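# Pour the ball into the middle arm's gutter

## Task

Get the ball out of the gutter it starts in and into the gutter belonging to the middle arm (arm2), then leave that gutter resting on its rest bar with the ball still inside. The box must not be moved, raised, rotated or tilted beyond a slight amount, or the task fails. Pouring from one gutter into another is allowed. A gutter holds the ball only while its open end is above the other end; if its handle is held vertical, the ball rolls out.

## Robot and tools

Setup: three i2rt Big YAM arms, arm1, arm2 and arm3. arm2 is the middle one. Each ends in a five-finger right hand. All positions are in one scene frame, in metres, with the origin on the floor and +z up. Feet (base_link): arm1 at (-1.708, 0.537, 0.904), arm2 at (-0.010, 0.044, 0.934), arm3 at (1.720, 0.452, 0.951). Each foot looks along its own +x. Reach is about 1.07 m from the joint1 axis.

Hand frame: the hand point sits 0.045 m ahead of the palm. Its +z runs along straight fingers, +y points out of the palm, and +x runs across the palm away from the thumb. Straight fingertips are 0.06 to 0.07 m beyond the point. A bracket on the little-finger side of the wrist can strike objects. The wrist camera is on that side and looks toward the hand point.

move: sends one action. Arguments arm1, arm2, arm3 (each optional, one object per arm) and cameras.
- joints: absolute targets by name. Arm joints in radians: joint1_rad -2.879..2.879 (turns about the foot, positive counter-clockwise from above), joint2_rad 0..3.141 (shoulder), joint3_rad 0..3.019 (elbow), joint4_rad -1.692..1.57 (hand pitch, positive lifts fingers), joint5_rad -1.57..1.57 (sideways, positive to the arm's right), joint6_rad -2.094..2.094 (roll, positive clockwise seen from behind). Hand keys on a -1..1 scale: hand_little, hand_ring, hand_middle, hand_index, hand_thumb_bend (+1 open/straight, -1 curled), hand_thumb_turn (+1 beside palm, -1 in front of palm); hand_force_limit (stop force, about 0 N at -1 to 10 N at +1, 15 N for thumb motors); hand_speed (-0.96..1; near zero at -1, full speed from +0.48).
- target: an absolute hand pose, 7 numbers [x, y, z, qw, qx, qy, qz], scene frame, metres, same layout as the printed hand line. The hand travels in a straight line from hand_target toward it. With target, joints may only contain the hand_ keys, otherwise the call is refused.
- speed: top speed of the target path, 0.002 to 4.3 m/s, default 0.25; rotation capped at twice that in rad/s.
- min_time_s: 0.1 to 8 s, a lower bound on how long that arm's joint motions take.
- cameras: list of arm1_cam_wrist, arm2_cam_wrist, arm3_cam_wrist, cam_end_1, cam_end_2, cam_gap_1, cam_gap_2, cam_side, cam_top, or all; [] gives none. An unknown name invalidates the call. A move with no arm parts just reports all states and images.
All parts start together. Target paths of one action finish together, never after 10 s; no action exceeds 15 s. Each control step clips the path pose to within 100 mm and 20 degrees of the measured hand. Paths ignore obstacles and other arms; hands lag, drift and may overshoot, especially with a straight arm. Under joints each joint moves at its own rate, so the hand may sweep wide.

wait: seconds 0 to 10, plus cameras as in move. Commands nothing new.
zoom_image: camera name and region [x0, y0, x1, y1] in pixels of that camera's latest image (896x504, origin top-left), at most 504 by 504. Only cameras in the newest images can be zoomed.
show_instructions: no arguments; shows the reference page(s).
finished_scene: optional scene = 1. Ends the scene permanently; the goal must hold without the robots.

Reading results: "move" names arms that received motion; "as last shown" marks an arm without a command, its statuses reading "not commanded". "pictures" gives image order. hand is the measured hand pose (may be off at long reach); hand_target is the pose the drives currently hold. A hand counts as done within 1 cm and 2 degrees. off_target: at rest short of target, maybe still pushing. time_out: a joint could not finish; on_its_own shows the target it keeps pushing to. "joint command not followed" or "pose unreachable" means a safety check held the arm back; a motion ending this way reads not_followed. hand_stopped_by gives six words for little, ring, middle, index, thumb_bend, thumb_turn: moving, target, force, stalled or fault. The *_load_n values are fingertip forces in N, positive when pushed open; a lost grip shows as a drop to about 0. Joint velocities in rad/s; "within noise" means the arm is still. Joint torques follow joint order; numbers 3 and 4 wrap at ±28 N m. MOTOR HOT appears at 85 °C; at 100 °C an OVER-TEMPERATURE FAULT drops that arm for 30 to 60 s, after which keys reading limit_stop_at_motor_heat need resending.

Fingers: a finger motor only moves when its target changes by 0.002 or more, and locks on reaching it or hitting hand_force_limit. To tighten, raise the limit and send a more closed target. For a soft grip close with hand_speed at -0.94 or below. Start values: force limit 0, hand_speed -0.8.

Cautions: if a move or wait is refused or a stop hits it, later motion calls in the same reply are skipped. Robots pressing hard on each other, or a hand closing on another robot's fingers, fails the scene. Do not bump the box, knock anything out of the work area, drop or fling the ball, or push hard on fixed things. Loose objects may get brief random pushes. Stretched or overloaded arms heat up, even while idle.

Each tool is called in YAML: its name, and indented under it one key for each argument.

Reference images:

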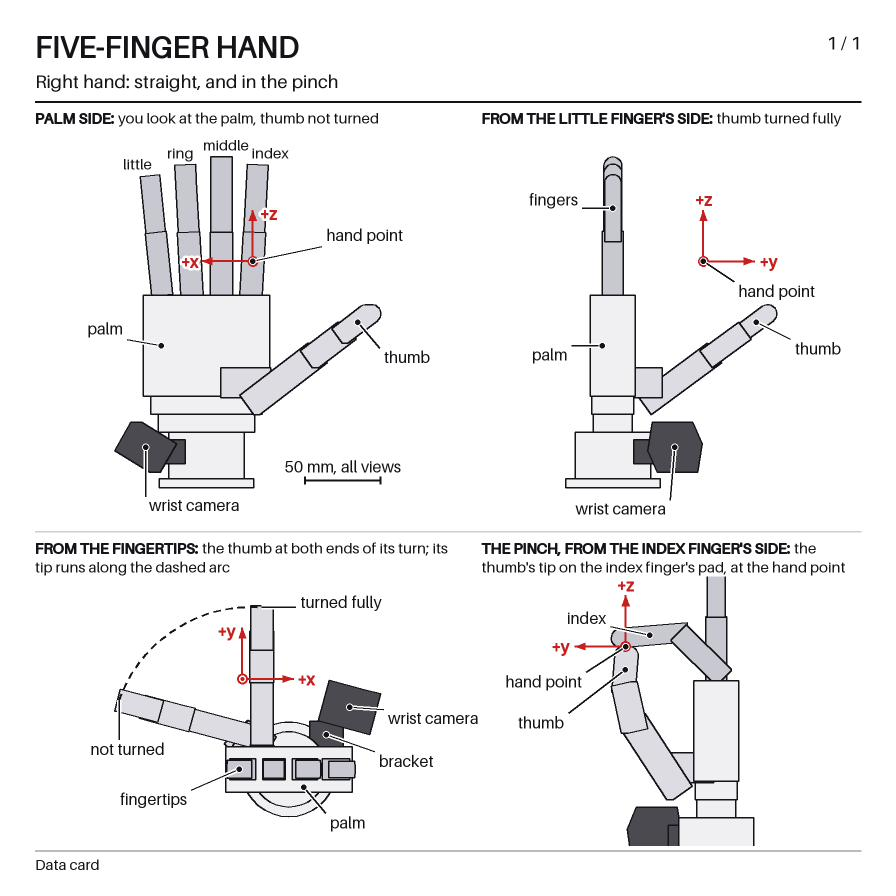

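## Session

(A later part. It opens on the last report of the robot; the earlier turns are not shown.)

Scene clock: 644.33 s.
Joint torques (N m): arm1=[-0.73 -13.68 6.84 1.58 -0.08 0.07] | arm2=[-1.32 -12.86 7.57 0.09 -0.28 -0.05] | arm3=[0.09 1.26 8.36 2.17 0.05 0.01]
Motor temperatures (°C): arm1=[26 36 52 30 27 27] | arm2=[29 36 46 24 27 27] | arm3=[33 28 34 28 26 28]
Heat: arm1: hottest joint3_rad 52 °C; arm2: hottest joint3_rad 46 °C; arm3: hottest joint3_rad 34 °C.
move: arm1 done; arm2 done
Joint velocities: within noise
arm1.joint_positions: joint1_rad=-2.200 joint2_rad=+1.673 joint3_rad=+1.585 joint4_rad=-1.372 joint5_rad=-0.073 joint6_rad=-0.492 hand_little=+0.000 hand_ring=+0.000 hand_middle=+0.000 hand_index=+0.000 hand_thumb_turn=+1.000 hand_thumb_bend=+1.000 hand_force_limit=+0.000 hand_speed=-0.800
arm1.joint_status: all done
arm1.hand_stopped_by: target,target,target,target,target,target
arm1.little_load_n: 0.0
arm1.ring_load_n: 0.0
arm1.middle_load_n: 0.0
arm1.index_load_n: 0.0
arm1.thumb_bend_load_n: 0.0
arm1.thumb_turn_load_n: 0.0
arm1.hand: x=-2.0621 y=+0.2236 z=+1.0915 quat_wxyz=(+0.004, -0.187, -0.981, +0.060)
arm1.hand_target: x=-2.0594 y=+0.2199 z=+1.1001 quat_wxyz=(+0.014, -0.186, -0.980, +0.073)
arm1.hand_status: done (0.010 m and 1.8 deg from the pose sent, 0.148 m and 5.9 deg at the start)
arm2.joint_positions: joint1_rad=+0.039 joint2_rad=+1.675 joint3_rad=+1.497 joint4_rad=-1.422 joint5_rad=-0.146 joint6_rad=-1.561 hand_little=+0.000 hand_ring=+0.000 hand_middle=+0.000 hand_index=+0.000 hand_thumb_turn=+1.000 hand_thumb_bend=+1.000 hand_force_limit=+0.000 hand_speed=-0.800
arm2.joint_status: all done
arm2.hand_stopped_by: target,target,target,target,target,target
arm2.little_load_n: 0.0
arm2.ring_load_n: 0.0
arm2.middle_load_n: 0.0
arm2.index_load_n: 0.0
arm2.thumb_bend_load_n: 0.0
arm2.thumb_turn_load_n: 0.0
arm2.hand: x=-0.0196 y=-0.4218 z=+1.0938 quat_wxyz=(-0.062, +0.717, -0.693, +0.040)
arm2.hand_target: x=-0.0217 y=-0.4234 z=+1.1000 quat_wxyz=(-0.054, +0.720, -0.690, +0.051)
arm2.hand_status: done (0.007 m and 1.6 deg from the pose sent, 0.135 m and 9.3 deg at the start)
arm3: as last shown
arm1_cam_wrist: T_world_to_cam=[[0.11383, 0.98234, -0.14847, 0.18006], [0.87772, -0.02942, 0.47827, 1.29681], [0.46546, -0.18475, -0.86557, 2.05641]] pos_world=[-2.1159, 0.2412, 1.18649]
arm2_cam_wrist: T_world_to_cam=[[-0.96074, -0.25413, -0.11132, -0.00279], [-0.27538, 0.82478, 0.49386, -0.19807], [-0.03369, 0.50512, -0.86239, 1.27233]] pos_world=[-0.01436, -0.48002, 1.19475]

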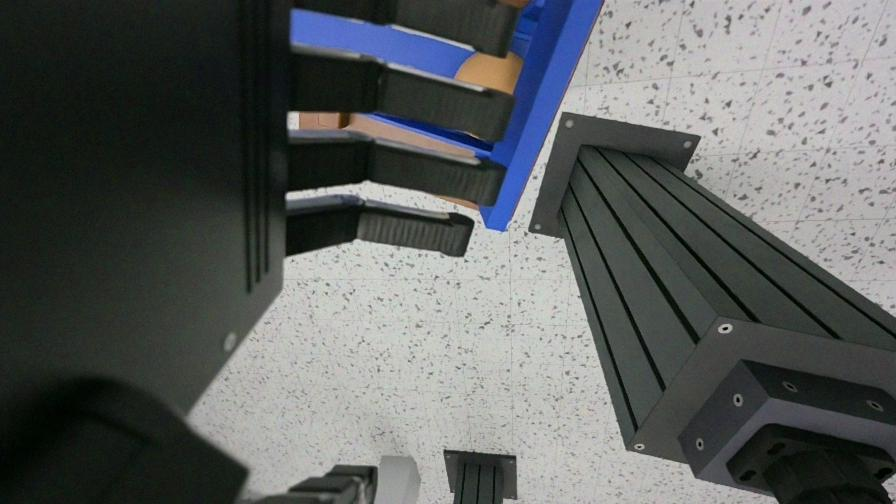

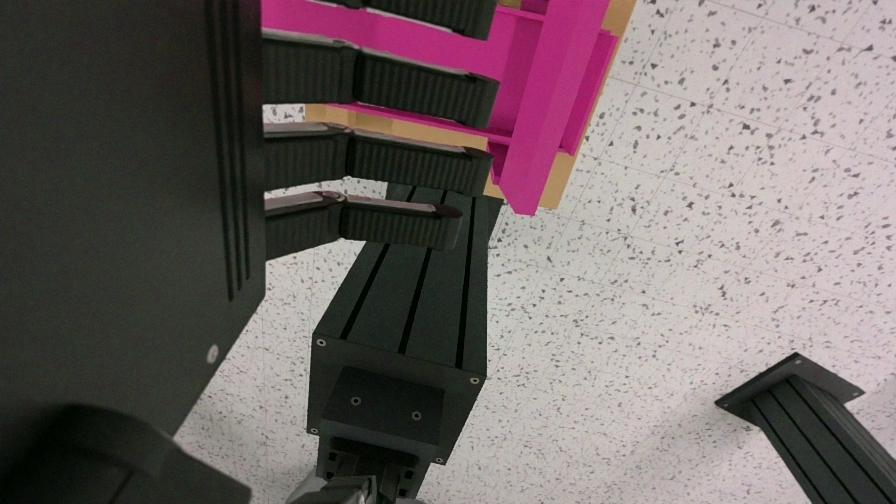

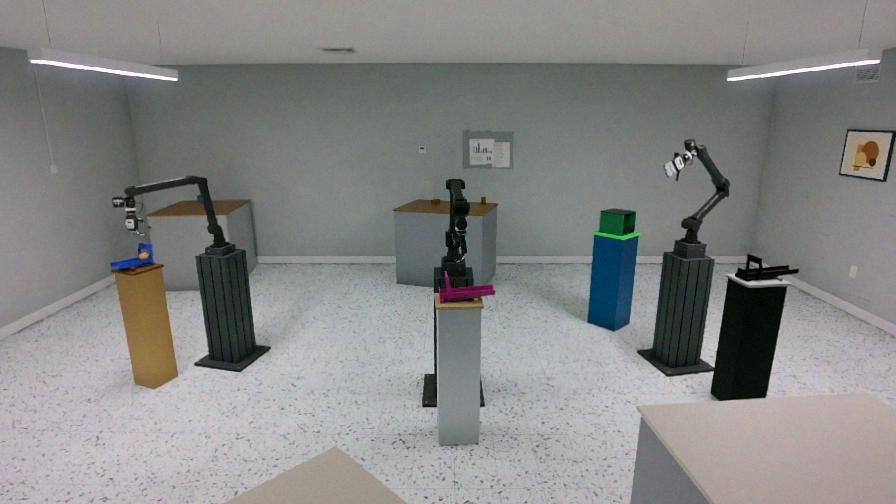

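zoom_image:
  camera: "arm1_cam_wrist"
  region: [430, 0, 630, 240]

zoom_image:
  camera: "arm2_cam_wrist"
  region: [450, 0, 650, 240]

zoom_image:
  camera: "cam_side"
  region: [410, 200, 510, 310]

Scaled by 2.100.

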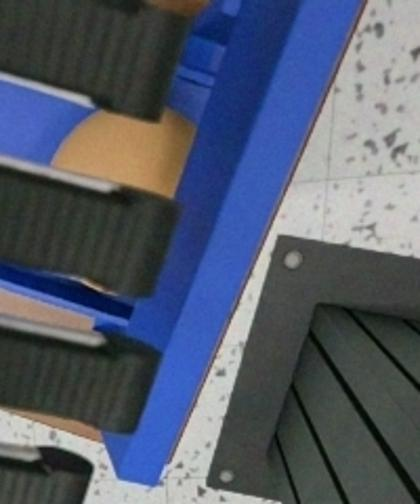

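Scaled by 2.100.

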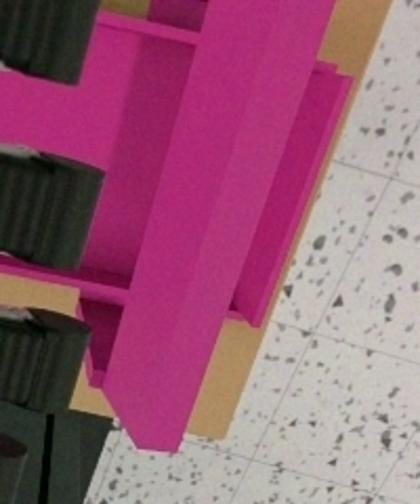

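Scaled by 4.582.

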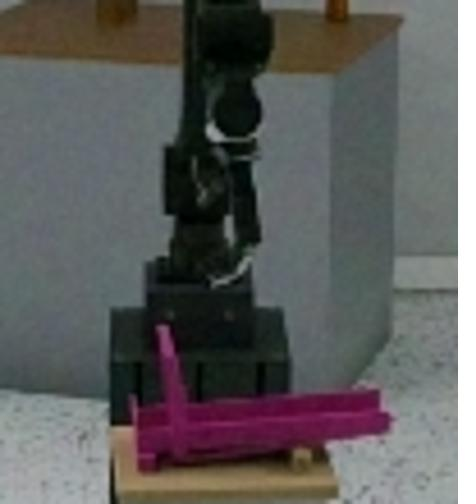

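zoom_image:
  camera: "arm2_cam_wrist"
  region: [490, 110, 600, 220]

zoom_image:
  camera: "arm1_cam_wrist"
  region: [470, 130, 580, 240]

Scaled by 4.582.

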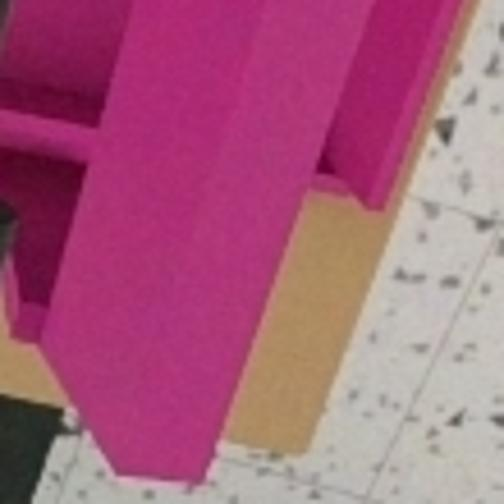

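Scaled by 4.582.

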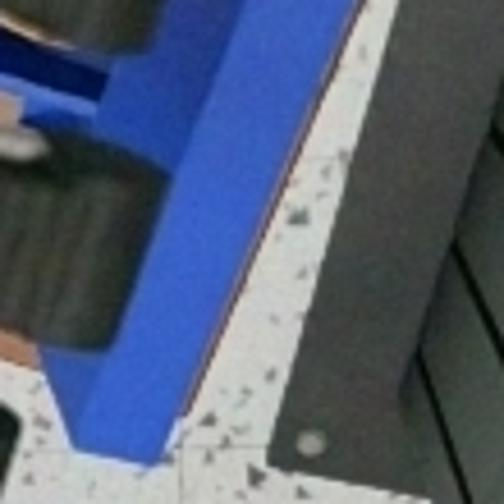

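move:
  arm1: {"target": [-2.0600, 0.2060, 0.992, -0.0172, 0.1970, 0.9766, -0.0855], "speed": 0.12, "joints": {"hand_little": -0.3, "hand_ring": -0.3, "hand_middle": -0.2, "hand_index": -0.2}}
  arm2: {"target": [-0.0235, -0.4245, 0.984, -0.0635, 0.7256, -0.6826, 0.0597], "speed": 0.12, "joints": {"hand_little": -0.3, "hand_ring": -0.3, "hand_middle": -0.2, "hand_index": -0.2}}
  cameras: ["arm1_cam_wrist", "arm2_cam_wrist", "cam_side"]

Scene clock: 973.20 s.
Joint torques (N m): arm1=[0.5 -12.34 6.22 1.35 -0.13 -0.02] | arm2=[-1.49 -11.63 7.08 0.13 -0.31 -0.04] | arm3=[0.15 1.73 8.35 2.29 0.04 -0.09]
Motor temperatures (°C): arm1=[25 36 40 29 27 27] | arm2=[29 35 40 24 27 26] | arm3=[32 28 35 27 26 28]
Heat: arm1: hottest joint3_rad 40 °C; arm2: hottest joint3_rad 40 °C; arm3: hottest joint3_rad 35 °C.
move: arm1 done; arm2 done
Joint velocities: within noise
arm1.joint_positions: joint1_rad=-2.194 joint2_rad=+1.716 joint3_rad=+1.381 joint4_rad=-1.078 joint5_rad=-0.077 joint6_rad=-0.454 hand_little=-0.300 hand_ring=-0.300 hand_middle=-0.200 hand_index=-0.200 hand_thumb_turn=+1.000 hand_thumb_bend=+1.000 hand_force_limit=+0.000 hand_speed=-0.800
arm1.joint_status: all done
arm1.hand_stopped_by: target,target,target,target,target,target
arm1.little_load_n: 0.0
arm1.ring_load_n: 0.0
arm1.middle_load_n: 0.0
arm1.index_load_n: 0.0
arm1.thumb_bend_load_n: 0.0
arm1.thumb_turn_load_n: 0.0
arm1.hand: x=-2.0644 y=+0.2140 z=+0.9931 quat_wxyz=(+0.016, -0.201, -0.976, +0.080)
arm1.hand_target: x=-2.0600 y=+0.2062 z=+0.9920 quat_wxyz=(+0.017, -0.197, -0.977, +0.085)
arm1.hand_status: done (0.009 m and 0.8 deg from the pose sent, 0.101 m and 3.5 deg at the start)
arm2.joint_positions: joint1_rad=+0.028 joint2_rad=+1.745 joint3_rad=+1.300 joint4_rad=-1.139 joint5_rad=-0.172 joint6_rad=-1.591 hand_little=-0.300 hand_ring=-0.300 hand_middle=-0.200 hand_index=-0.200 hand_thumb_turn=+1.000 hand_thumb_bend=+1.000 hand_force_limit=+0.000 hand_speed=-0.800
arm2.joint_status: all done
arm2.hand_stopped_by: target,target,target,target,target,target
arm2.little_load_n: 0.0
arm2.ring_load_n: 0.0
arm2.middle_load_n: 0.0
arm2.index_load_n: 0.0
arm2.thumb_bend_load_n: -0.5
arm2.thumb_turn_load_n: 0.0
arm2.hand: x=-0.0205 y=-0.4221 z=+0.9867 quat_wxyz=(-0.065, +0.724, -0.685, +0.056)
arm2.hand_target: x=-0.0234 y=-0.4245 z=+0.9841 quat_wxyz=(-0.063, +0.726, -0.683, +0.060)
arm2.hand_status: done (0.005 m and 0.6 deg from the pose sent, 0.110 m and 2.7 deg at the start)
arm3: as last shown
arm1_cam_wrist: T_world_to_cam=[[0.13982, 0.97242, -0.18671, 0.26887], [0.88981, -0.04067, 0.45452, 1.39657], [0.43439, -0.22968, -0.87095, 1.92143]] pos_world=[-2.11492, 0.23667, 1.0889]
arm2_cam_wrist: T_world_to_cam=[[-0.95236, -0.27441, -0.1331, -0.00255], [-0.30439, 0.82794, 0.47103, -0.12184], [-0.01906, 0.4891, -0.87202, 1.18303]] pos_world=[-0.01697, -0.47844, 1.08868]

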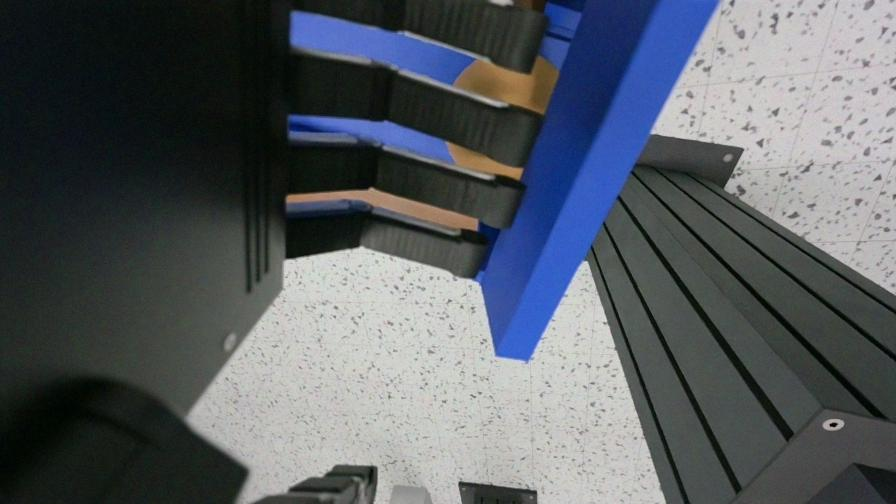

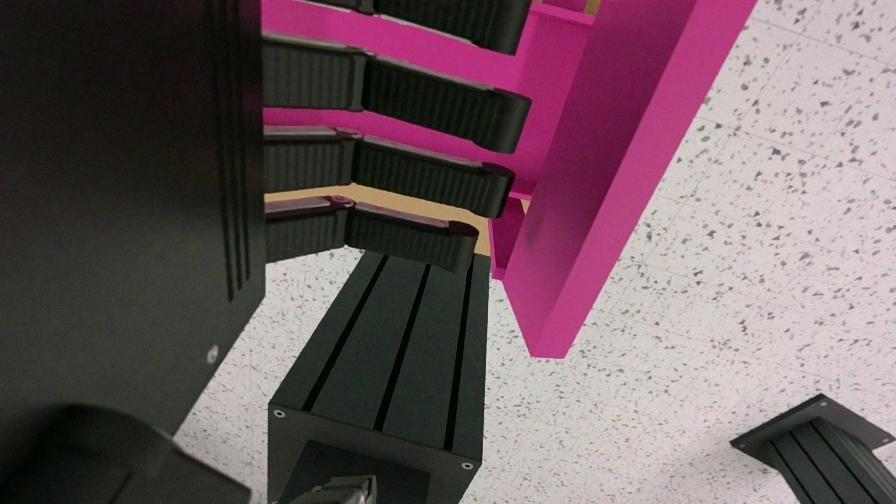

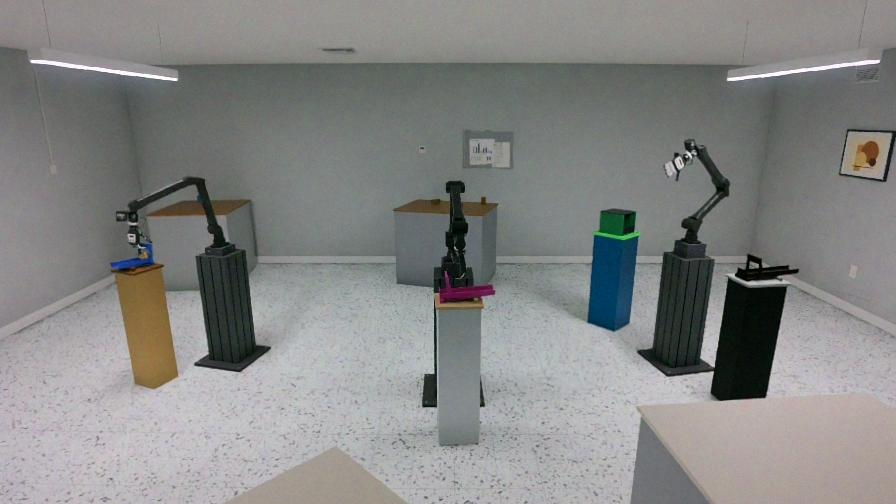

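zoom_image:
  camera: "arm1_cam_wrist"
  region: [420, 180, 620, 380]

zoom_image:
  camera: "arm2_cam_wrist"
  region: [420, 180, 620, 380]

zoom_image:
  camera: "cam_side"
  region: [90, 210, 190, 290]

Scaled by 2.520.

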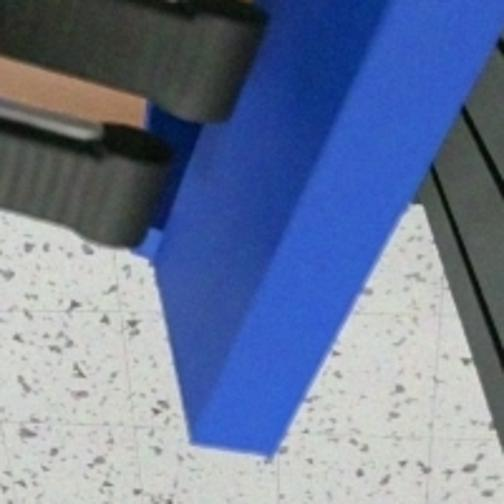

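Scaled by 2.520.

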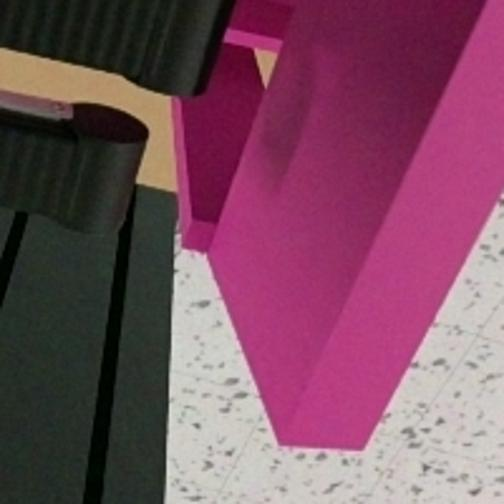

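Scaled by 5.040.

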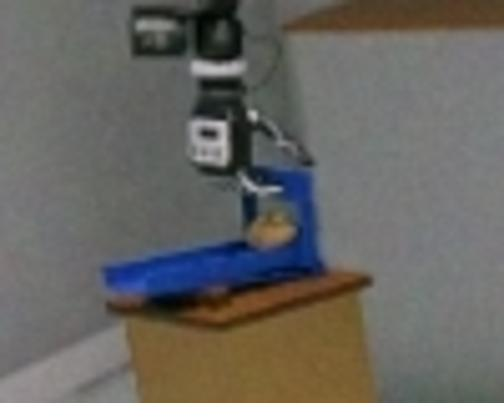

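move:
  arm1: {"target": [-2.0625, 0.1955, 0.942, -0.0189, 0.1968, 0.9758, -0.0939], "speed": 0.08}
  arm2: {"target": [-0.0200, -0.426, 0.941, -0.0698, 0.7251, -0.6820, 0.0656], "speed": 0.08}
  cameras: ["arm1_cam_wrist", "arm2_cam_wrist"]

Scene clock: 1060.23 s.
Joint torques (N m): arm1=[-0.09 -10.29 5.6 1.76 -0.07 -0.05] | arm2=[-1.49 -11.58 6.5 0.14 -0.32 -0.06] | arm3=[1.03 2.02 8.55 2.09 0.01 -0.07]
Motor temperatures (°C): arm1=[25 36 38 29 27 27] | arm2=[28 35 40 24 26 26] | arm3=[31 28 35 27 25 28]
Heat: arm1: hottest joint3_rad 38 °C; arm2: hottest joint3_rad 40 °C; arm3: hottest joint3_rad 35 °C.
move: arm1 off_target; arm2 done
Joint velocities: within noise
arm1.joint_positions: joint1_rad=-2.179 joint2_rad=+1.762 joint3_rad=+1.333 joint4_rad=-0.948 joint5_rad=-0.085 joint6_rad=-0.439 hand_little=-0.300 hand_ring=-0.300 hand_middle=-0.201 hand_index=-0.200 hand_thumb_turn=+1.000 hand_thumb_bend=+1.000 hand_force_limit=+0.000 hand_speed=-0.800
arm1.joint_status: not commanded
arm1.hand_stopped_by: target,target,target,target,target,target
arm1.little_load_n: 0.0
arm1.ring_load_n: 0.0
arm1.middle_load_n: -4.0
arm1.index_load_n: 0.0
arm1.thumb_bend_load_n: 0.0
arm1.thumb_turn_load_n: 0.0
arm1.hand: x=-2.0677 y=+0.1985 z=+0.9534 quat_wxyz=(+0.022, -0.200, -0.975, +0.098)
arm1.hand_target: x=-2.0624 y=+0.1957 z=+0.9422 quat_wxyz=(+0.019, -0.197, -0.976, +0.094)
arm1.hand_status: off_target (0.013 m and 0.7 deg from the pose sent, 0.054 m and 1.7 deg at the start)
arm2.joint_positions: joint1_rad=+0.028 joint2_rad=+1.800 joint3_rad=+1.257 joint4_rad=-1.037 joint5_rad=-0.190 joint6_rad=-1.592 hand_little=-0.300 hand_ring=-0.300 hand_middle=-0.200 hand_index=-0.200 hand_thumb_turn=+1.000 hand_thumb_bend=+1.000 hand_force_limit=+0.000 hand_speed=-0.800
arm2.joint_status: not commanded
arm2.hand_stopped_by: target,target,target,target,target,target
arm2.little_load_n: 0.0
arm2.ring_load_n: 0.0
arm2.middle_load_n: 0.0
arm2.index_load_n: 0.0
arm2.thumb_bend_load_n: 0.0
arm2.thumb_turn_load_n: 0.0
arm2.hand: x=-0.0170 y=-0.4251 z=+0.9457 quat_wxyz=(-0.070, +0.724, -0.684, +0.063)
arm2.hand_target: x=-0.0200 y=-0.4260 z=+0.9411 quat_wxyz=(-0.070, +0.725, -0.682, +0.066)
arm2.hand_status: done (0.006 m and 0.4 deg from the pose sent, 0.046 m and 1.3 deg at the start)
arm3: as last shown
arm1_cam_wrist: T_world_to_cam=[[0.13489, 0.96616, -0.21986, 0.29967], [0.8986, -0.02579, 0.438, 1.44796], [0.41751, -0.25665, -0.87168, 1.85578]] pos_world=[-2.11637, 0.22408, 1.04932]
arm2_cam_wrist: T_world_to_cam=[[-0.94987, -0.27516, -0.14846, 0.00873], [-0.31263, 0.82974, 0.46237, -0.09021], [-0.00405, 0.48561, -0.87417, 1.14963]] pos_world=[-0.01525, -0.48102, 1.04798]

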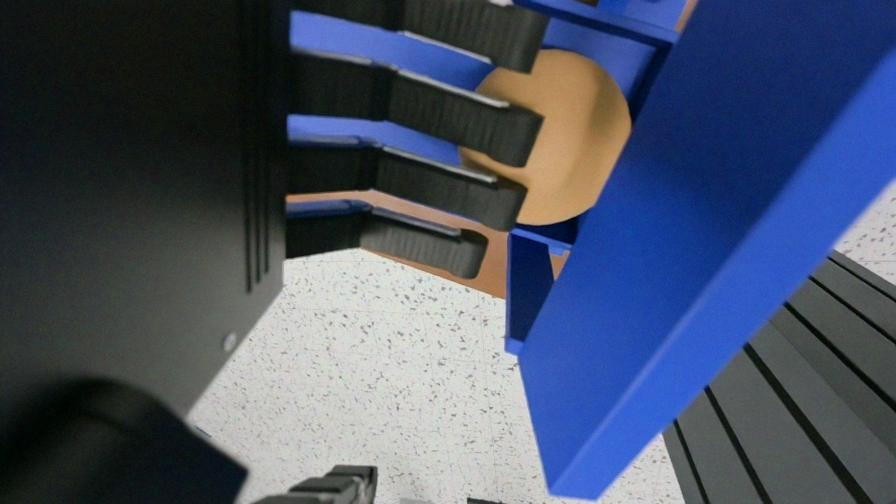

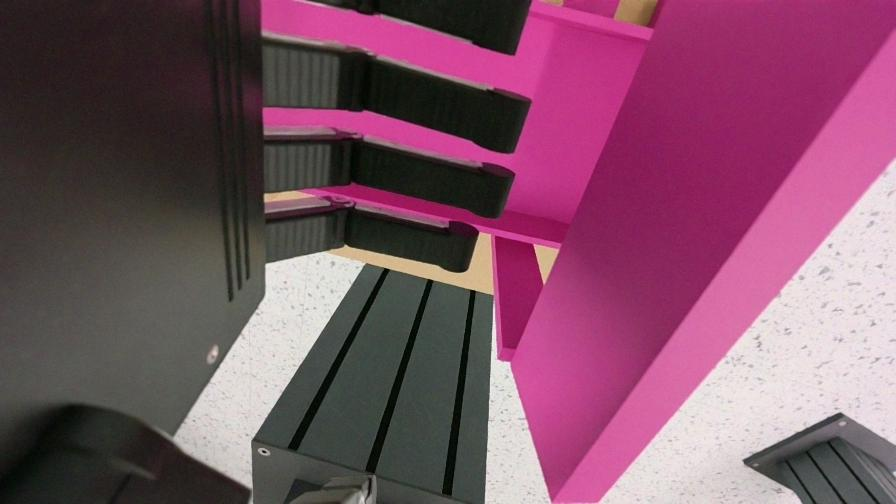

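move:
  arm1: {"target": [-2.0618, 0.197, 0.965, -0.0189, 0.1968, 0.9758, -0.0939], "speed": 0.1, "joints": {"hand_little": 0, "hand_ring": 0, "hand_middle": 0, "hand_index": 0}}
  arm2: {"target": [-0.0221, -0.4249, 0.9625, -0.0698, 0.7251, -0.6820, 0.0656], "speed": 0.1, "joints": {"hand_little": 0, "hand_ring": 0, "hand_middle": 0, "hand_index": 0}}
  cameras: ["arm1_cam_wrist", "arm2_cam_wrist"]

Scene clock: 1171.13 s.
Joint torques (N m): arm1=[-0.32 -11.87 7.57 0.35 0.13 -0.15] | arm2=[-1.49 -13.16 8.01 -0.77 -0.31 -0.06] | arm3=[0.44 1.73 8.31 2.06 0 -0.05]
Motor temperatures (°C): arm1=[25 35 38 29 27 27] | arm2=[28 33 37 24 26 26] | arm3=[31 28 35 27 25 28]
Heat: arm1: hottest joint3_rad 38 °C; arm2: hottest joint3_rad 37 °C; arm3: hottest joint3_rad 35 °C.
move: arm1 done; arm2 off_target
Joint velocities: within noise
arm1.joint_positions: joint1_rad=-2.178 joint2_rad=+1.735 joint3_rad=+1.333 joint4_rad=-0.976 joint5_rad=-0.089 joint6_rad=-0.436 hand_little=+0.000 hand_ring=+0.000 hand_middle=-0.001 hand_index=+0.000 hand_thumb_turn=+1.000 hand_thumb_bend=+1.000 hand_force_limit=+0.000 hand_speed=-0.800
arm1.joint_status: all done
arm1.hand_stopped_by: target,target,target,target,target,target
arm1.little_load_n: 0.0
arm1.ring_load_n: -1.0
arm1.middle_load_n: -3.0
arm1.index_load_n: 0.0
arm1.thumb_bend_load_n: 0.0
arm1.thumb_turn_load_n: 0.0
arm1.hand: x=-2.0622 y=+0.2011 z=+0.9665 quat_wxyz=(+0.020, -0.201, -0.974, +0.098)
arm1.hand_target: x=-2.0619 y=+0.1970 z=+0.9651 quat_wxyz=(+0.019, -0.197, -0.976, +0.094)
arm1.hand_status: done (0.004 m and 0.7 deg from the pose sent, 0.013 m and 0.7 deg at the start)
arm2.joint_positions: joint1_rad=+0.024 joint2_rad=+1.793 joint3_rad=+1.257 joint4_rad=-1.067 joint5_rad=-0.190 joint6_rad=-1.596 hand_little=+0.000 hand_ring=+0.000 hand_middle=+0.000 hand_index=+0.000 hand_thumb_turn=+1.000 hand_thumb_bend=+1.000 hand_force_limit=+0.000 hand_speed=-0.800
arm2.joint_status: all done
arm2.hand_stopped_by: target,target,target,target,target,target
arm2.little_load_n: 0.0
arm2.ring_load_n: 0.0
arm2.middle_load_n: 0.0
arm2.index_load_n: 0.0
arm2.thumb_bend_load_n: 0.0
arm2.thumb_turn_load_n: 0.0
arm2.hand: x=-0.0191 y=-0.4180 z=+0.9497 quat_wxyz=(-0.077, +0.723, -0.684, +0.056)
arm2.hand_target: x=-0.0221 y=-0.4247 z=+0.9624 quat_wxyz=(-0.070, +0.725, -0.682, +0.065)
arm2.hand_status: off_target (0.015 m and 1.5 deg from the pose sent, 0.018 m and 0.4 deg at the start)
arm3: as last shown
arm1_cam_wrist: T_world_to_cam=[[0.13611, 0.96567, -0.22125, 0.30328], [0.89679, -0.02519, 0.44173, 1.42986], [0.42099, -0.25854, -0.86944, 1.87102]] pos_world=[-2.11126, 0.22688, 1.06222]
arm2_cam_wrist: T_world_to_cam=[[-0.94989, -0.27214, -0.15378, 0.01561], [-0.31255, 0.81942, 0.48049, -0.12005], [-0.00475, 0.50448, -0.86341, 1.1474]] pos_world=[-0.01725, -0.47622, 1.05076]

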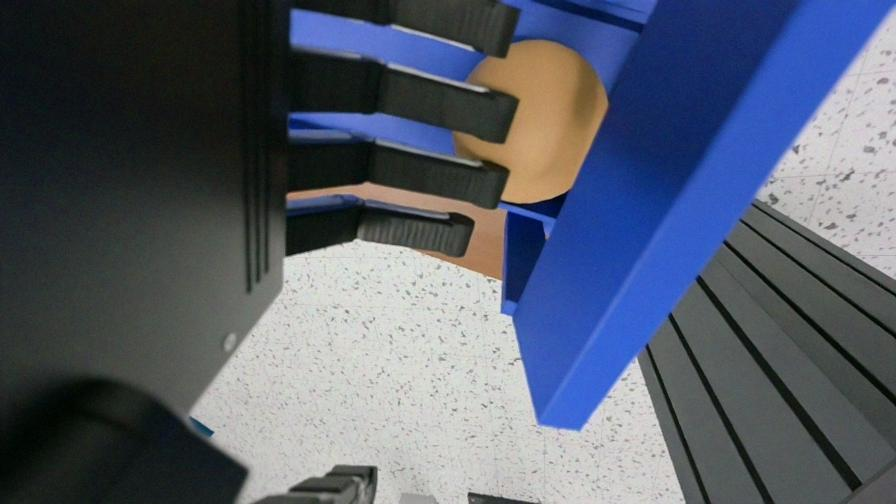

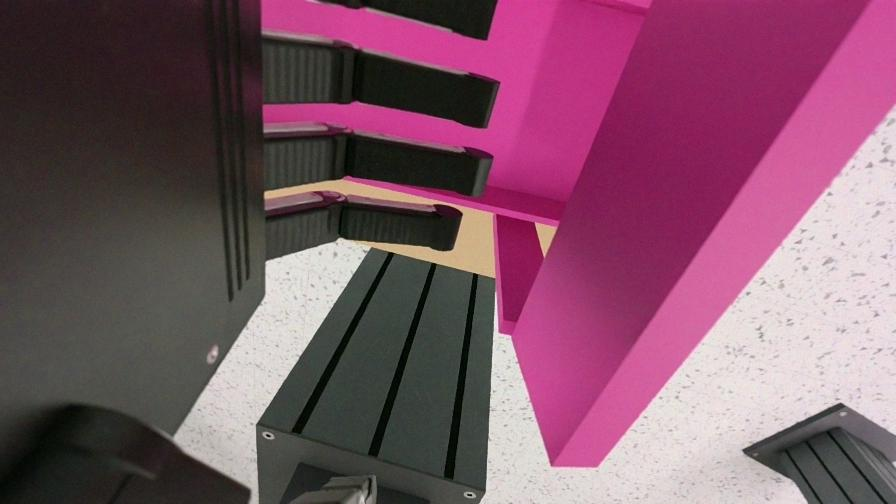

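move:
  arm1: {"target": [-2.0438, 0.2553, 0.969, -0.0189, 0.1968, 0.9758, -0.0939], "speed": 0.08}
  arm2: {"target": [-0.0756, -0.4273, 0.963, -0.0698, 0.7251, -0.6820, 0.0656], "speed": 0.08}
  cameras: ["arm1_cam_wrist", "arm2_cam_wrist"]

Scene clock: 1194.27 s.
Joint torques (N m): arm1=[-1.2 -12.04 5.91 1.11 -0.15 -0.23] | arm2=[-1.26 -12.34 9.33 -0.94 -0.2 -0.03] | arm3=[0.5 1.79 8.53 1.95 0.06 -0.09]
Motor temperatures (°C): arm1=[25 35 39 28 27 27] | arm2=[28 34 38 24 26 26] | arm3=[31 28 35 27 25 27]
Heat: arm1: hottest joint3_rad 39 °C; arm2: hottest joint3_rad 38 °C; arm3: hottest joint3_rad 35 °C.
move: arm1 done; arm2 off_target
Joint velocities: within noise
arm1.joint_positions: joint1_rad=-2.222 joint2_rad=+1.641 joint3_rad=+1.202 joint4_rad=-0.970 joint5_rad=-0.096 joint6_rad=-0.495 hand_little=+0.000 hand_ring=+0.000 hand_middle=-0.001 hand_index=+0.000 hand_thumb_turn=+1.000 hand_thumb_bend=+1.000 hand_force_limit=+0.000 hand_speed=-0.800
arm1.joint_status: not commanded
arm1.hand_stopped_by: target,target,target,target,target,target
arm1.little_load_n: 0.5
arm1.ring_load_n: -0.5
arm1.middle_load_n: 0.0
arm1.index_load_n: 0.0
arm1.thumb_bend_load_n: 0.0
arm1.thumb_turn_load_n: 0.0
arm1.hand: x=-2.0402 y=+0.2498 z=+0.9649 quat_wxyz=(+0.013, -0.195, -0.977, +0.087)
arm1.hand_target: x=-2.0438 y=+0.2552 z=+0.9690 quat_wxyz=(+0.019, -0.197, -0.976, +0.094)
arm1.hand_status: done (0.008 m and 1.1 deg from the pose sent, 0.057 m and 0.7 deg at the start)
arm2.joint_positions: joint1_rad=-0.086 joint2_rad=+1.793 joint3_rad=+1.257 joint4_rad=-1.092 joint5_rad=-0.190 joint6_rad=-1.706 hand_little=+0.000 hand_ring=+0.000 hand_middle=+0.000 hand_index=+0.000 hand_thumb_turn=+1.000 hand_thumb_bend=+1.000 hand_force_limit=+0.000 hand_speed=-0.800
arm2.joint_status: not commanded
arm2.hand_stopped_by: target,target,target,target,target,target
arm2.little_load_n: 0.0
arm2.ring_load_n: 0.0
arm2.middle_load_n: 0.0
arm2.index_load_n: 0.0
arm2.thumb_bend_load_n: 0.0
arm2.thumb_turn_load_n: 0.0
arm2.hand: x=-0.0724 y=-0.4141 z=+0.9498 quat_wxyz=(-0.080, +0.722, -0.685, +0.056)
arm2.hand_target: x=-0.0756 y=-0.4269 z=+0.9631 quat_wxyz=(-0.070, +0.725, -0.682, +0.066)
arm2.hand_status: off_target (0.019 m and 1.7 deg from the pose sent, 0.059 m and 1.5 deg at the start)
arm3: as last shown
arm3.ring_load_n: 0.5
arm1_cam_wrist: T_world_to_cam=[[0.12614, 0.97157, -0.20033, 0.21089], [0.8894, -0.02132, 0.45663, 1.3816], [0.43938, -0.23577, -0.86681, 1.90222]] pos_world=[-2.0912, 0.27305, 1.06022]
arm2_cam_wrist: T_world_to_cam=[[-0.94961, -0.2696, -0.15989, -0.02711], [-0.31344, 0.81815, 0.48207, -0.14214], [0.00085, 0.50789, -0.86142, 1.14517]] pos_world=[-0.07128, -0.47264, 1.05066]

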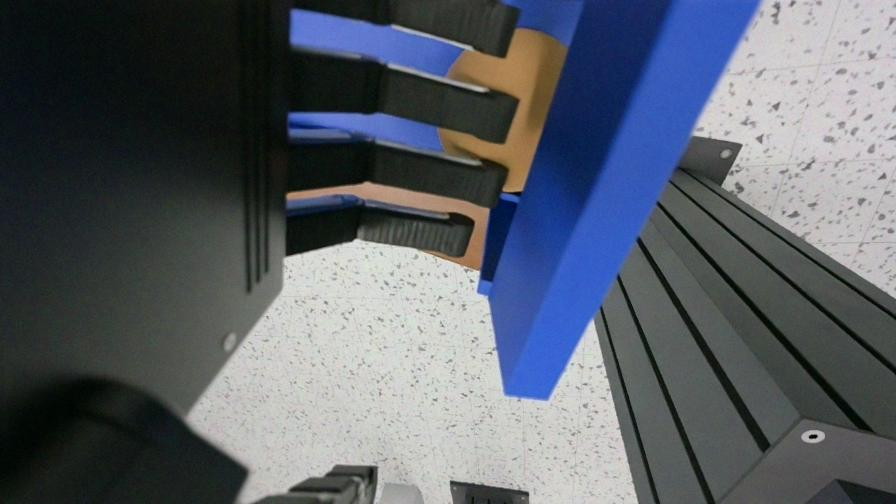

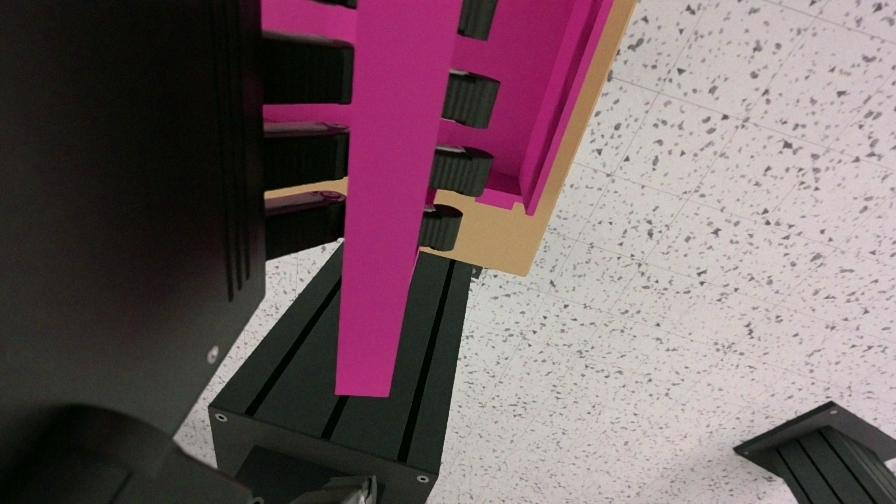

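zoom_image:
  camera: "arm2_cam_wrist"
  region: [260, 100, 560, 400]

move:
  cameras: ["cam_end_1", "cam_side"]

zoom_image:
  camera: "cam_end_1"
  region: [440, 340, 580, 460]

zoom_image:
  camera: "cam_side"
  region: [420, 220, 510, 310]

Scaled by 1.680.

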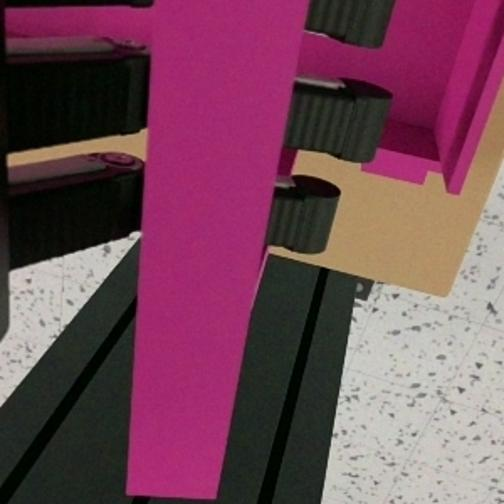

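Scene clock: 1352.47 s.
Joint torques (N m): arm1=[-1.32 -11.75 5.63 1.14 -0.13 -0.15] | arm2=[-1.26 -12.4 9.33 -0.92 -0.2 -0.04] | arm3=[0.15 1.73 8.47 2.13 0.02 -0.06]
Motor temperatures (°C): arm1=[25 35 37 28 27 27] | arm2=[28 35 41 24 26 26] | arm3=[30 28 36 27 25 27]
Heat: arm1: hottest joint3_rad 37 °C; arm2: hottest joint3_rad 41 °C; arm3: hottest joint3_rad 36 °C.
Joint velocities: within noise
arm1.joint_positions: joint1_rad=-2.222 joint2_rad=+1.641 joint3_rad=+1.202 joint4_rad=-0.970 joint5_rad=-0.096 joint6_rad=-0.495 hand_little=+0.000 hand_ring=+0.000 hand_middle=-0.001 hand_index=+0.000 hand_thumb_turn=+1.000 hand_thumb_bend=+1.000 hand_force_limit=+0.000 hand_speed=-0.800
arm1.joint_status: not commanded
arm1.hand_stopped_by: target,target,target,target,target,target
arm1.little_load_n: 0.0
arm1.ring_load_n: -0.5
arm1.middle_load_n: 0.0
arm1.index_load_n: 0.0
arm1.thumb_bend_load_n: 0.0
arm1.thumb_turn_load_n: 0.0
arm1.hand: x=-2.0402 y=+0.2498 z=+0.9649 quat_wxyz=(+0.013, -0.195, -0.977, +0.087) (m; scene frame)
arm1.hand_target: x=-2.0438 y=+0.2551 z=+0.9690 quat_wxyz=(+0.019, -0.197, -0.976, +0.094) (m; scene frame)
arm1.hand_status: done (0.008 m and 1.1 deg from the pose sent, 0.057 m and 0.7 deg at the start)
arm2.joint_positions: joint1_rad=-0.086 joint2_rad=+1.793 joint3_rad=+1.257 joint4_rad=-1.092 joint5_rad=-0.190 joint6_rad=-1.706 hand_little=+0.000 hand_ring=+0.000 hand_middle=+0.000 hand_index=+0.000 hand_thumb_turn=+1.000 hand_thumb_bend=+1.000 hand_force_limit=+0.000 hand_speed=-0.800
arm2.joint_status: not commanded
arm2.hand_stopped_by: target,target,target,target,target,target
arm2.little_load_n: 0.0
arm2.ring_load_n: 0.0
arm2.middle_load_n: 0.0
arm2.index_load_n: 0.0
arm2.thumb_bend_load_n: 0.0
arm2.thumb_turn_load_n: 0.0
arm2.hand: x=-0.0725 y=-0.4141 z=+0.9498 quat_wxyz=(-0.080, +0.722, -0.685, +0.056) (m; scene frame)
arm2.hand_target: x=-0.0756 y=-0.4269 z=+0.9631 quat_wxyz=(-0.070, +0.725, -0.682, +0.066) (m; scene frame)
arm2.hand_status: off_target (0.019 m and 1.7 deg from the pose sent, 0.059 m and 1.5 deg at the start)
arm3.joint_positions: joint1_rad=+0.242 joint2_rad=+0.635 joint3_rad=+1.359 joint4_rad=-1.149 joint5_rad=-0.046 joint6_rad=-1.300 hand_little=+1.000 hand_ring=+1.000 hand_middle=+1.000 hand_index=+1.000 hand_thumb_turn=+1.000 hand_thumb_bend=+1.000 hand_force_limit=+0.000 hand_speed=-0.800
arm3.joint_status: not commanded
arm3.hand_stopped_by: target,target,target,target,target,target
arm3.little_load_n: 0.0
arm3.ring_load_n: 0.5
arm3.middle_load_n: 0.0
arm3.index_load_n: 0.0
arm3.thumb_bend_load_n: 0.0
arm3.thumb_turn_load_n: 0.0
arm3.hand: x=+1.4583 y=+0.3654 z=+1.4599 quat_wxyz=(+0.501, +0.088, -0.837, +0.201) (m; scene frame)
arm3.hand_target: x=+1.4594 y=+0.3657 z=+1.4708 quat_wxyz=(+0.510, +0.088, -0.831, +0.204) (m; scene frame)
arm3.hand_status: not commanded
pictures: cam_end_1, cam_side

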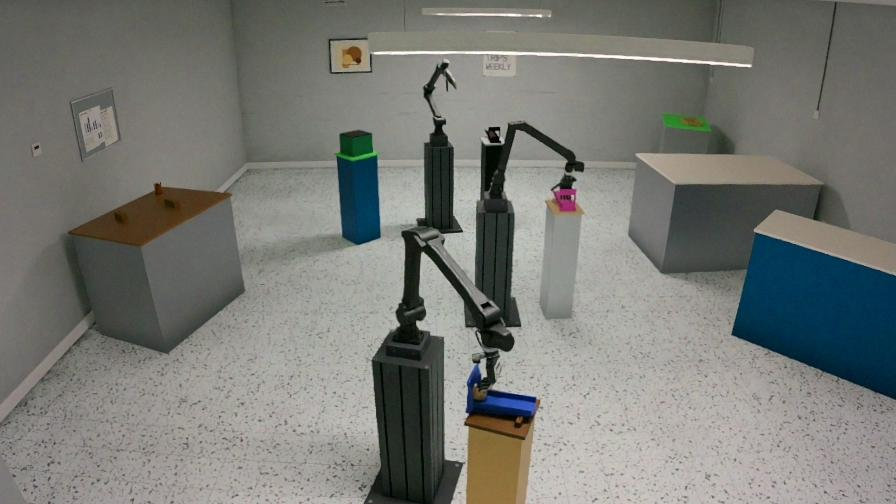

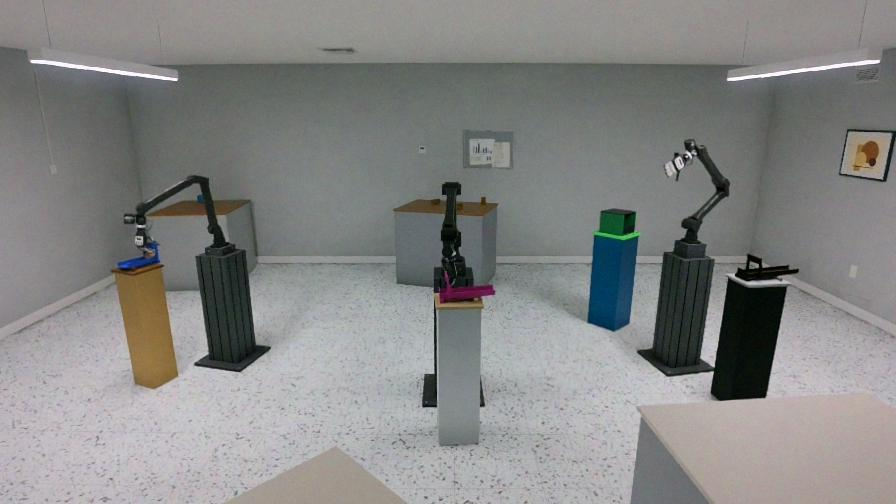

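Scaled by 3.600.

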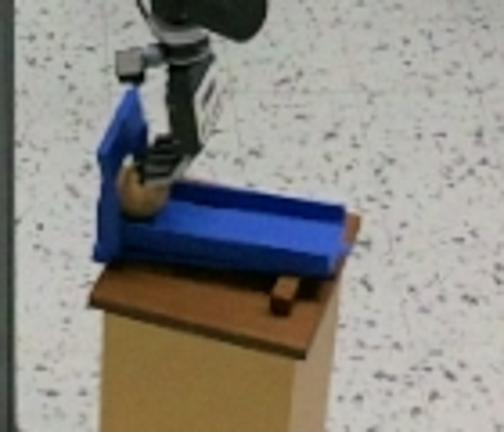

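Scaled by 5.600.

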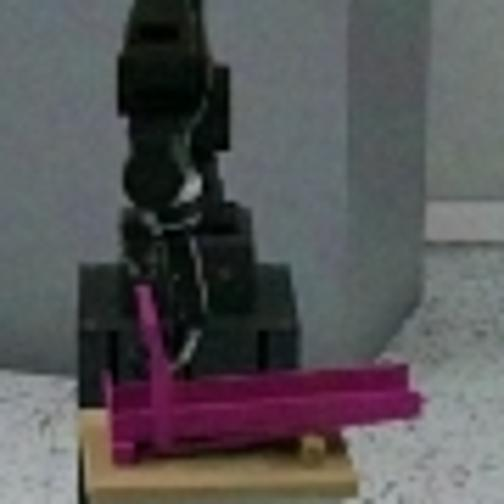

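move:
  arm1: {"target": [-2.052, 0.222, 1.04, -0.0189, 0.1968, 0.9758, -0.0939], "speed": 0.1}
  arm2: {"target": [-0.0825, -0.434, 0.925, -0.0698, 0.7251, -0.6820, 0.0656], "speed": 0.08, "joints": {"hand_little": -0.3, "hand_ring": -0.3, "hand_middle": -0.15, "hand_index": -0.15}}
  cameras: ["arm1_cam_wrist", "arm2_cam_wrist", "cam_side"]

Scene clock: 1409.47 s.
Joint torques (N m): arm1=[0.38 -13.22 10.29 0.21 0.01 -0.03] | arm2=[-1.49 -11.52 7.99 0.16 -0.18 -0.07] | arm3=[0.03 1.96 8.44 1.94 0.03 -0.02]
Motor temperatures (°C): arm1=[25 35 37 28 27 27] | arm2=[28 35 41 24 26 26] | arm3=[30 28 36 27 25 27]
Heat: arm1: hottest joint3_rad 37 °C; arm2: hottest joint3_rad 41 °C; arm3: hottest joint3_rad 36 °C.
move: arm1 off_target; arm2 off_target
Joint velocities: within noise
arm1.joint_positions: joint1_rad=-2.209 joint2_rad=+1.639 joint3_rad=+1.340 joint4_rad=-1.145 joint5_rad=-0.092 joint6_rad=-0.470 hand_little=+0.000 hand_ring=+0.000 hand_middle=-0.001 hand_index=+0.000 hand_thumb_turn=+1.000 hand_thumb_bend=+1.000 hand_force_limit=+0.000 hand_speed=-0.800
arm1.joint_status: not commanded
arm1.hand_stopped_by: target,target,target,target,target,target
arm1.little_load_n: 0.0
arm1.ring_load_n: 0.5
arm1.middle_load_n: 0.0
arm1.index_load_n: 0.0
arm1.thumb_bend_load_n: 0.0
arm1.thumb_turn_load_n: 0.0
arm1.hand: x=-2.0432 y=+0.2385 z=+1.0162 quat_wxyz=(+0.002, -0.202, -0.977, +0.073)
arm1.hand_target: x=-2.0512 y=+0.2228 z=+1.0401 quat_wxyz=(+0.019, -0.197, -0.976, +0.094)
arm1.hand_status: off_target (0.030 m and 3.1 deg from the pose sent, 0.081 m and 1.1 deg at the start)
arm2.joint_positions: joint1_rad=-0.096 joint2_rad=+1.845 joint3_rad=+1.257 joint4_rad=-1.038 joint5_rad=-0.190 joint6_rad=-1.716 hand_little=-0.300 hand_ring=-0.300 hand_middle=-0.150 hand_index=-0.150 hand_thumb_turn=+1.000 hand_thumb_bend=+1.000 hand_force_limit=+0.000 hand_speed=-0.800
arm2.joint_status: all done
arm2.hand_stopped_by: target,target,target,target,target,target
arm2.little_load_n: 0.0
arm2.ring_load_n: 0.0
arm2.middle_load_n: 0.0
arm2.index_load_n: 0.0
arm2.thumb_bend_load_n: 0.0
arm2.thumb_turn_load_n: 0.0
arm2.hand: x=-0.0778 y=-0.4222 z=+0.9247 quat_wxyz=(-0.079, +0.722, -0.685, +0.058)
arm2.hand_target: x=-0.0826 y=-0.4337 z=+0.9252 quat_wxyz=(-0.070, +0.725, -0.682, +0.065)
arm2.hand_status: off_target (0.013 m and 1.5 deg from the pose sent, 0.033 m and 1.7 deg at the start)
arm3: as last shown
arm3.ring_load_n: 0.0
arm1_cam_wrist: T_world_to_cam=[[0.14363, 0.97419, -0.17413, 0.24093], [0.87542, -0.04301, 0.48145, 1.31198], [0.46153, -0.22158, -0.85901, 1.97928]] pos_world=[-2.09663, 0.26029, 1.11052]
arm2_cam_wrist: T_world_to_cam=[[-0.94951, -0.27036, -0.15918, -0.03929], [-0.31374, 0.81976, 0.47913, -0.12175], [0.00095, 0.50488, -0.86319, 1.128]] pos_world=[-0.07658, -0.48032, 1.02576]

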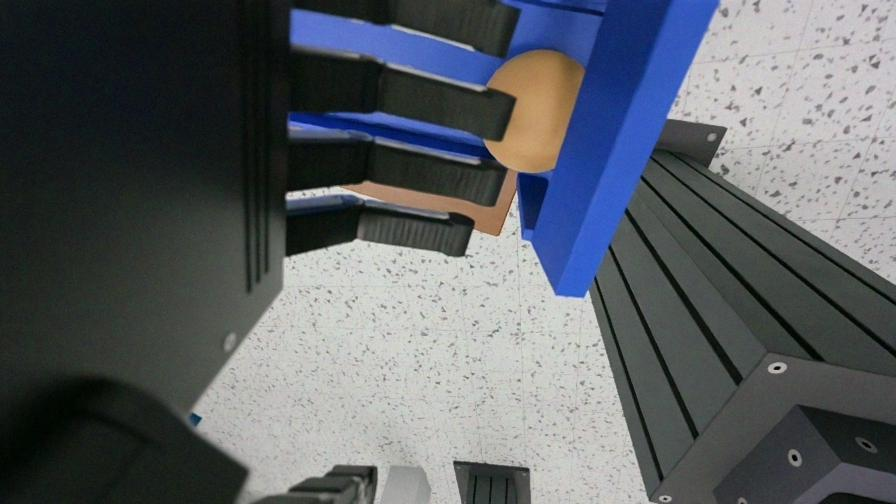

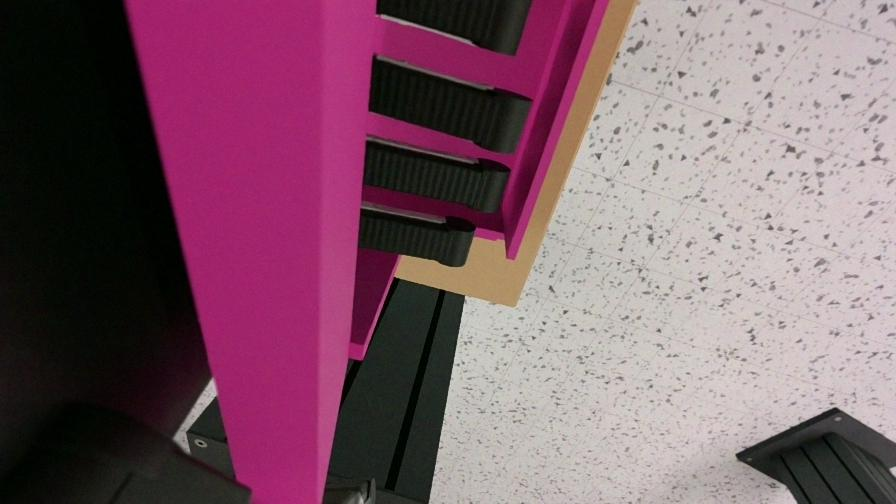

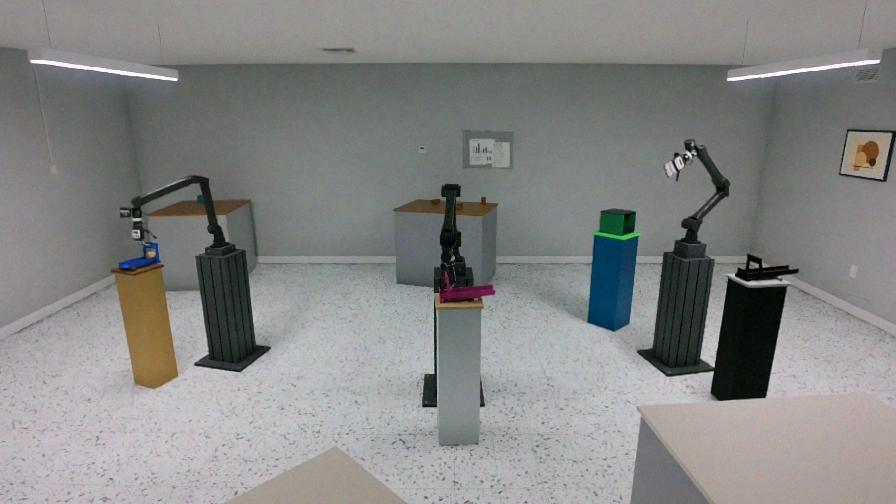

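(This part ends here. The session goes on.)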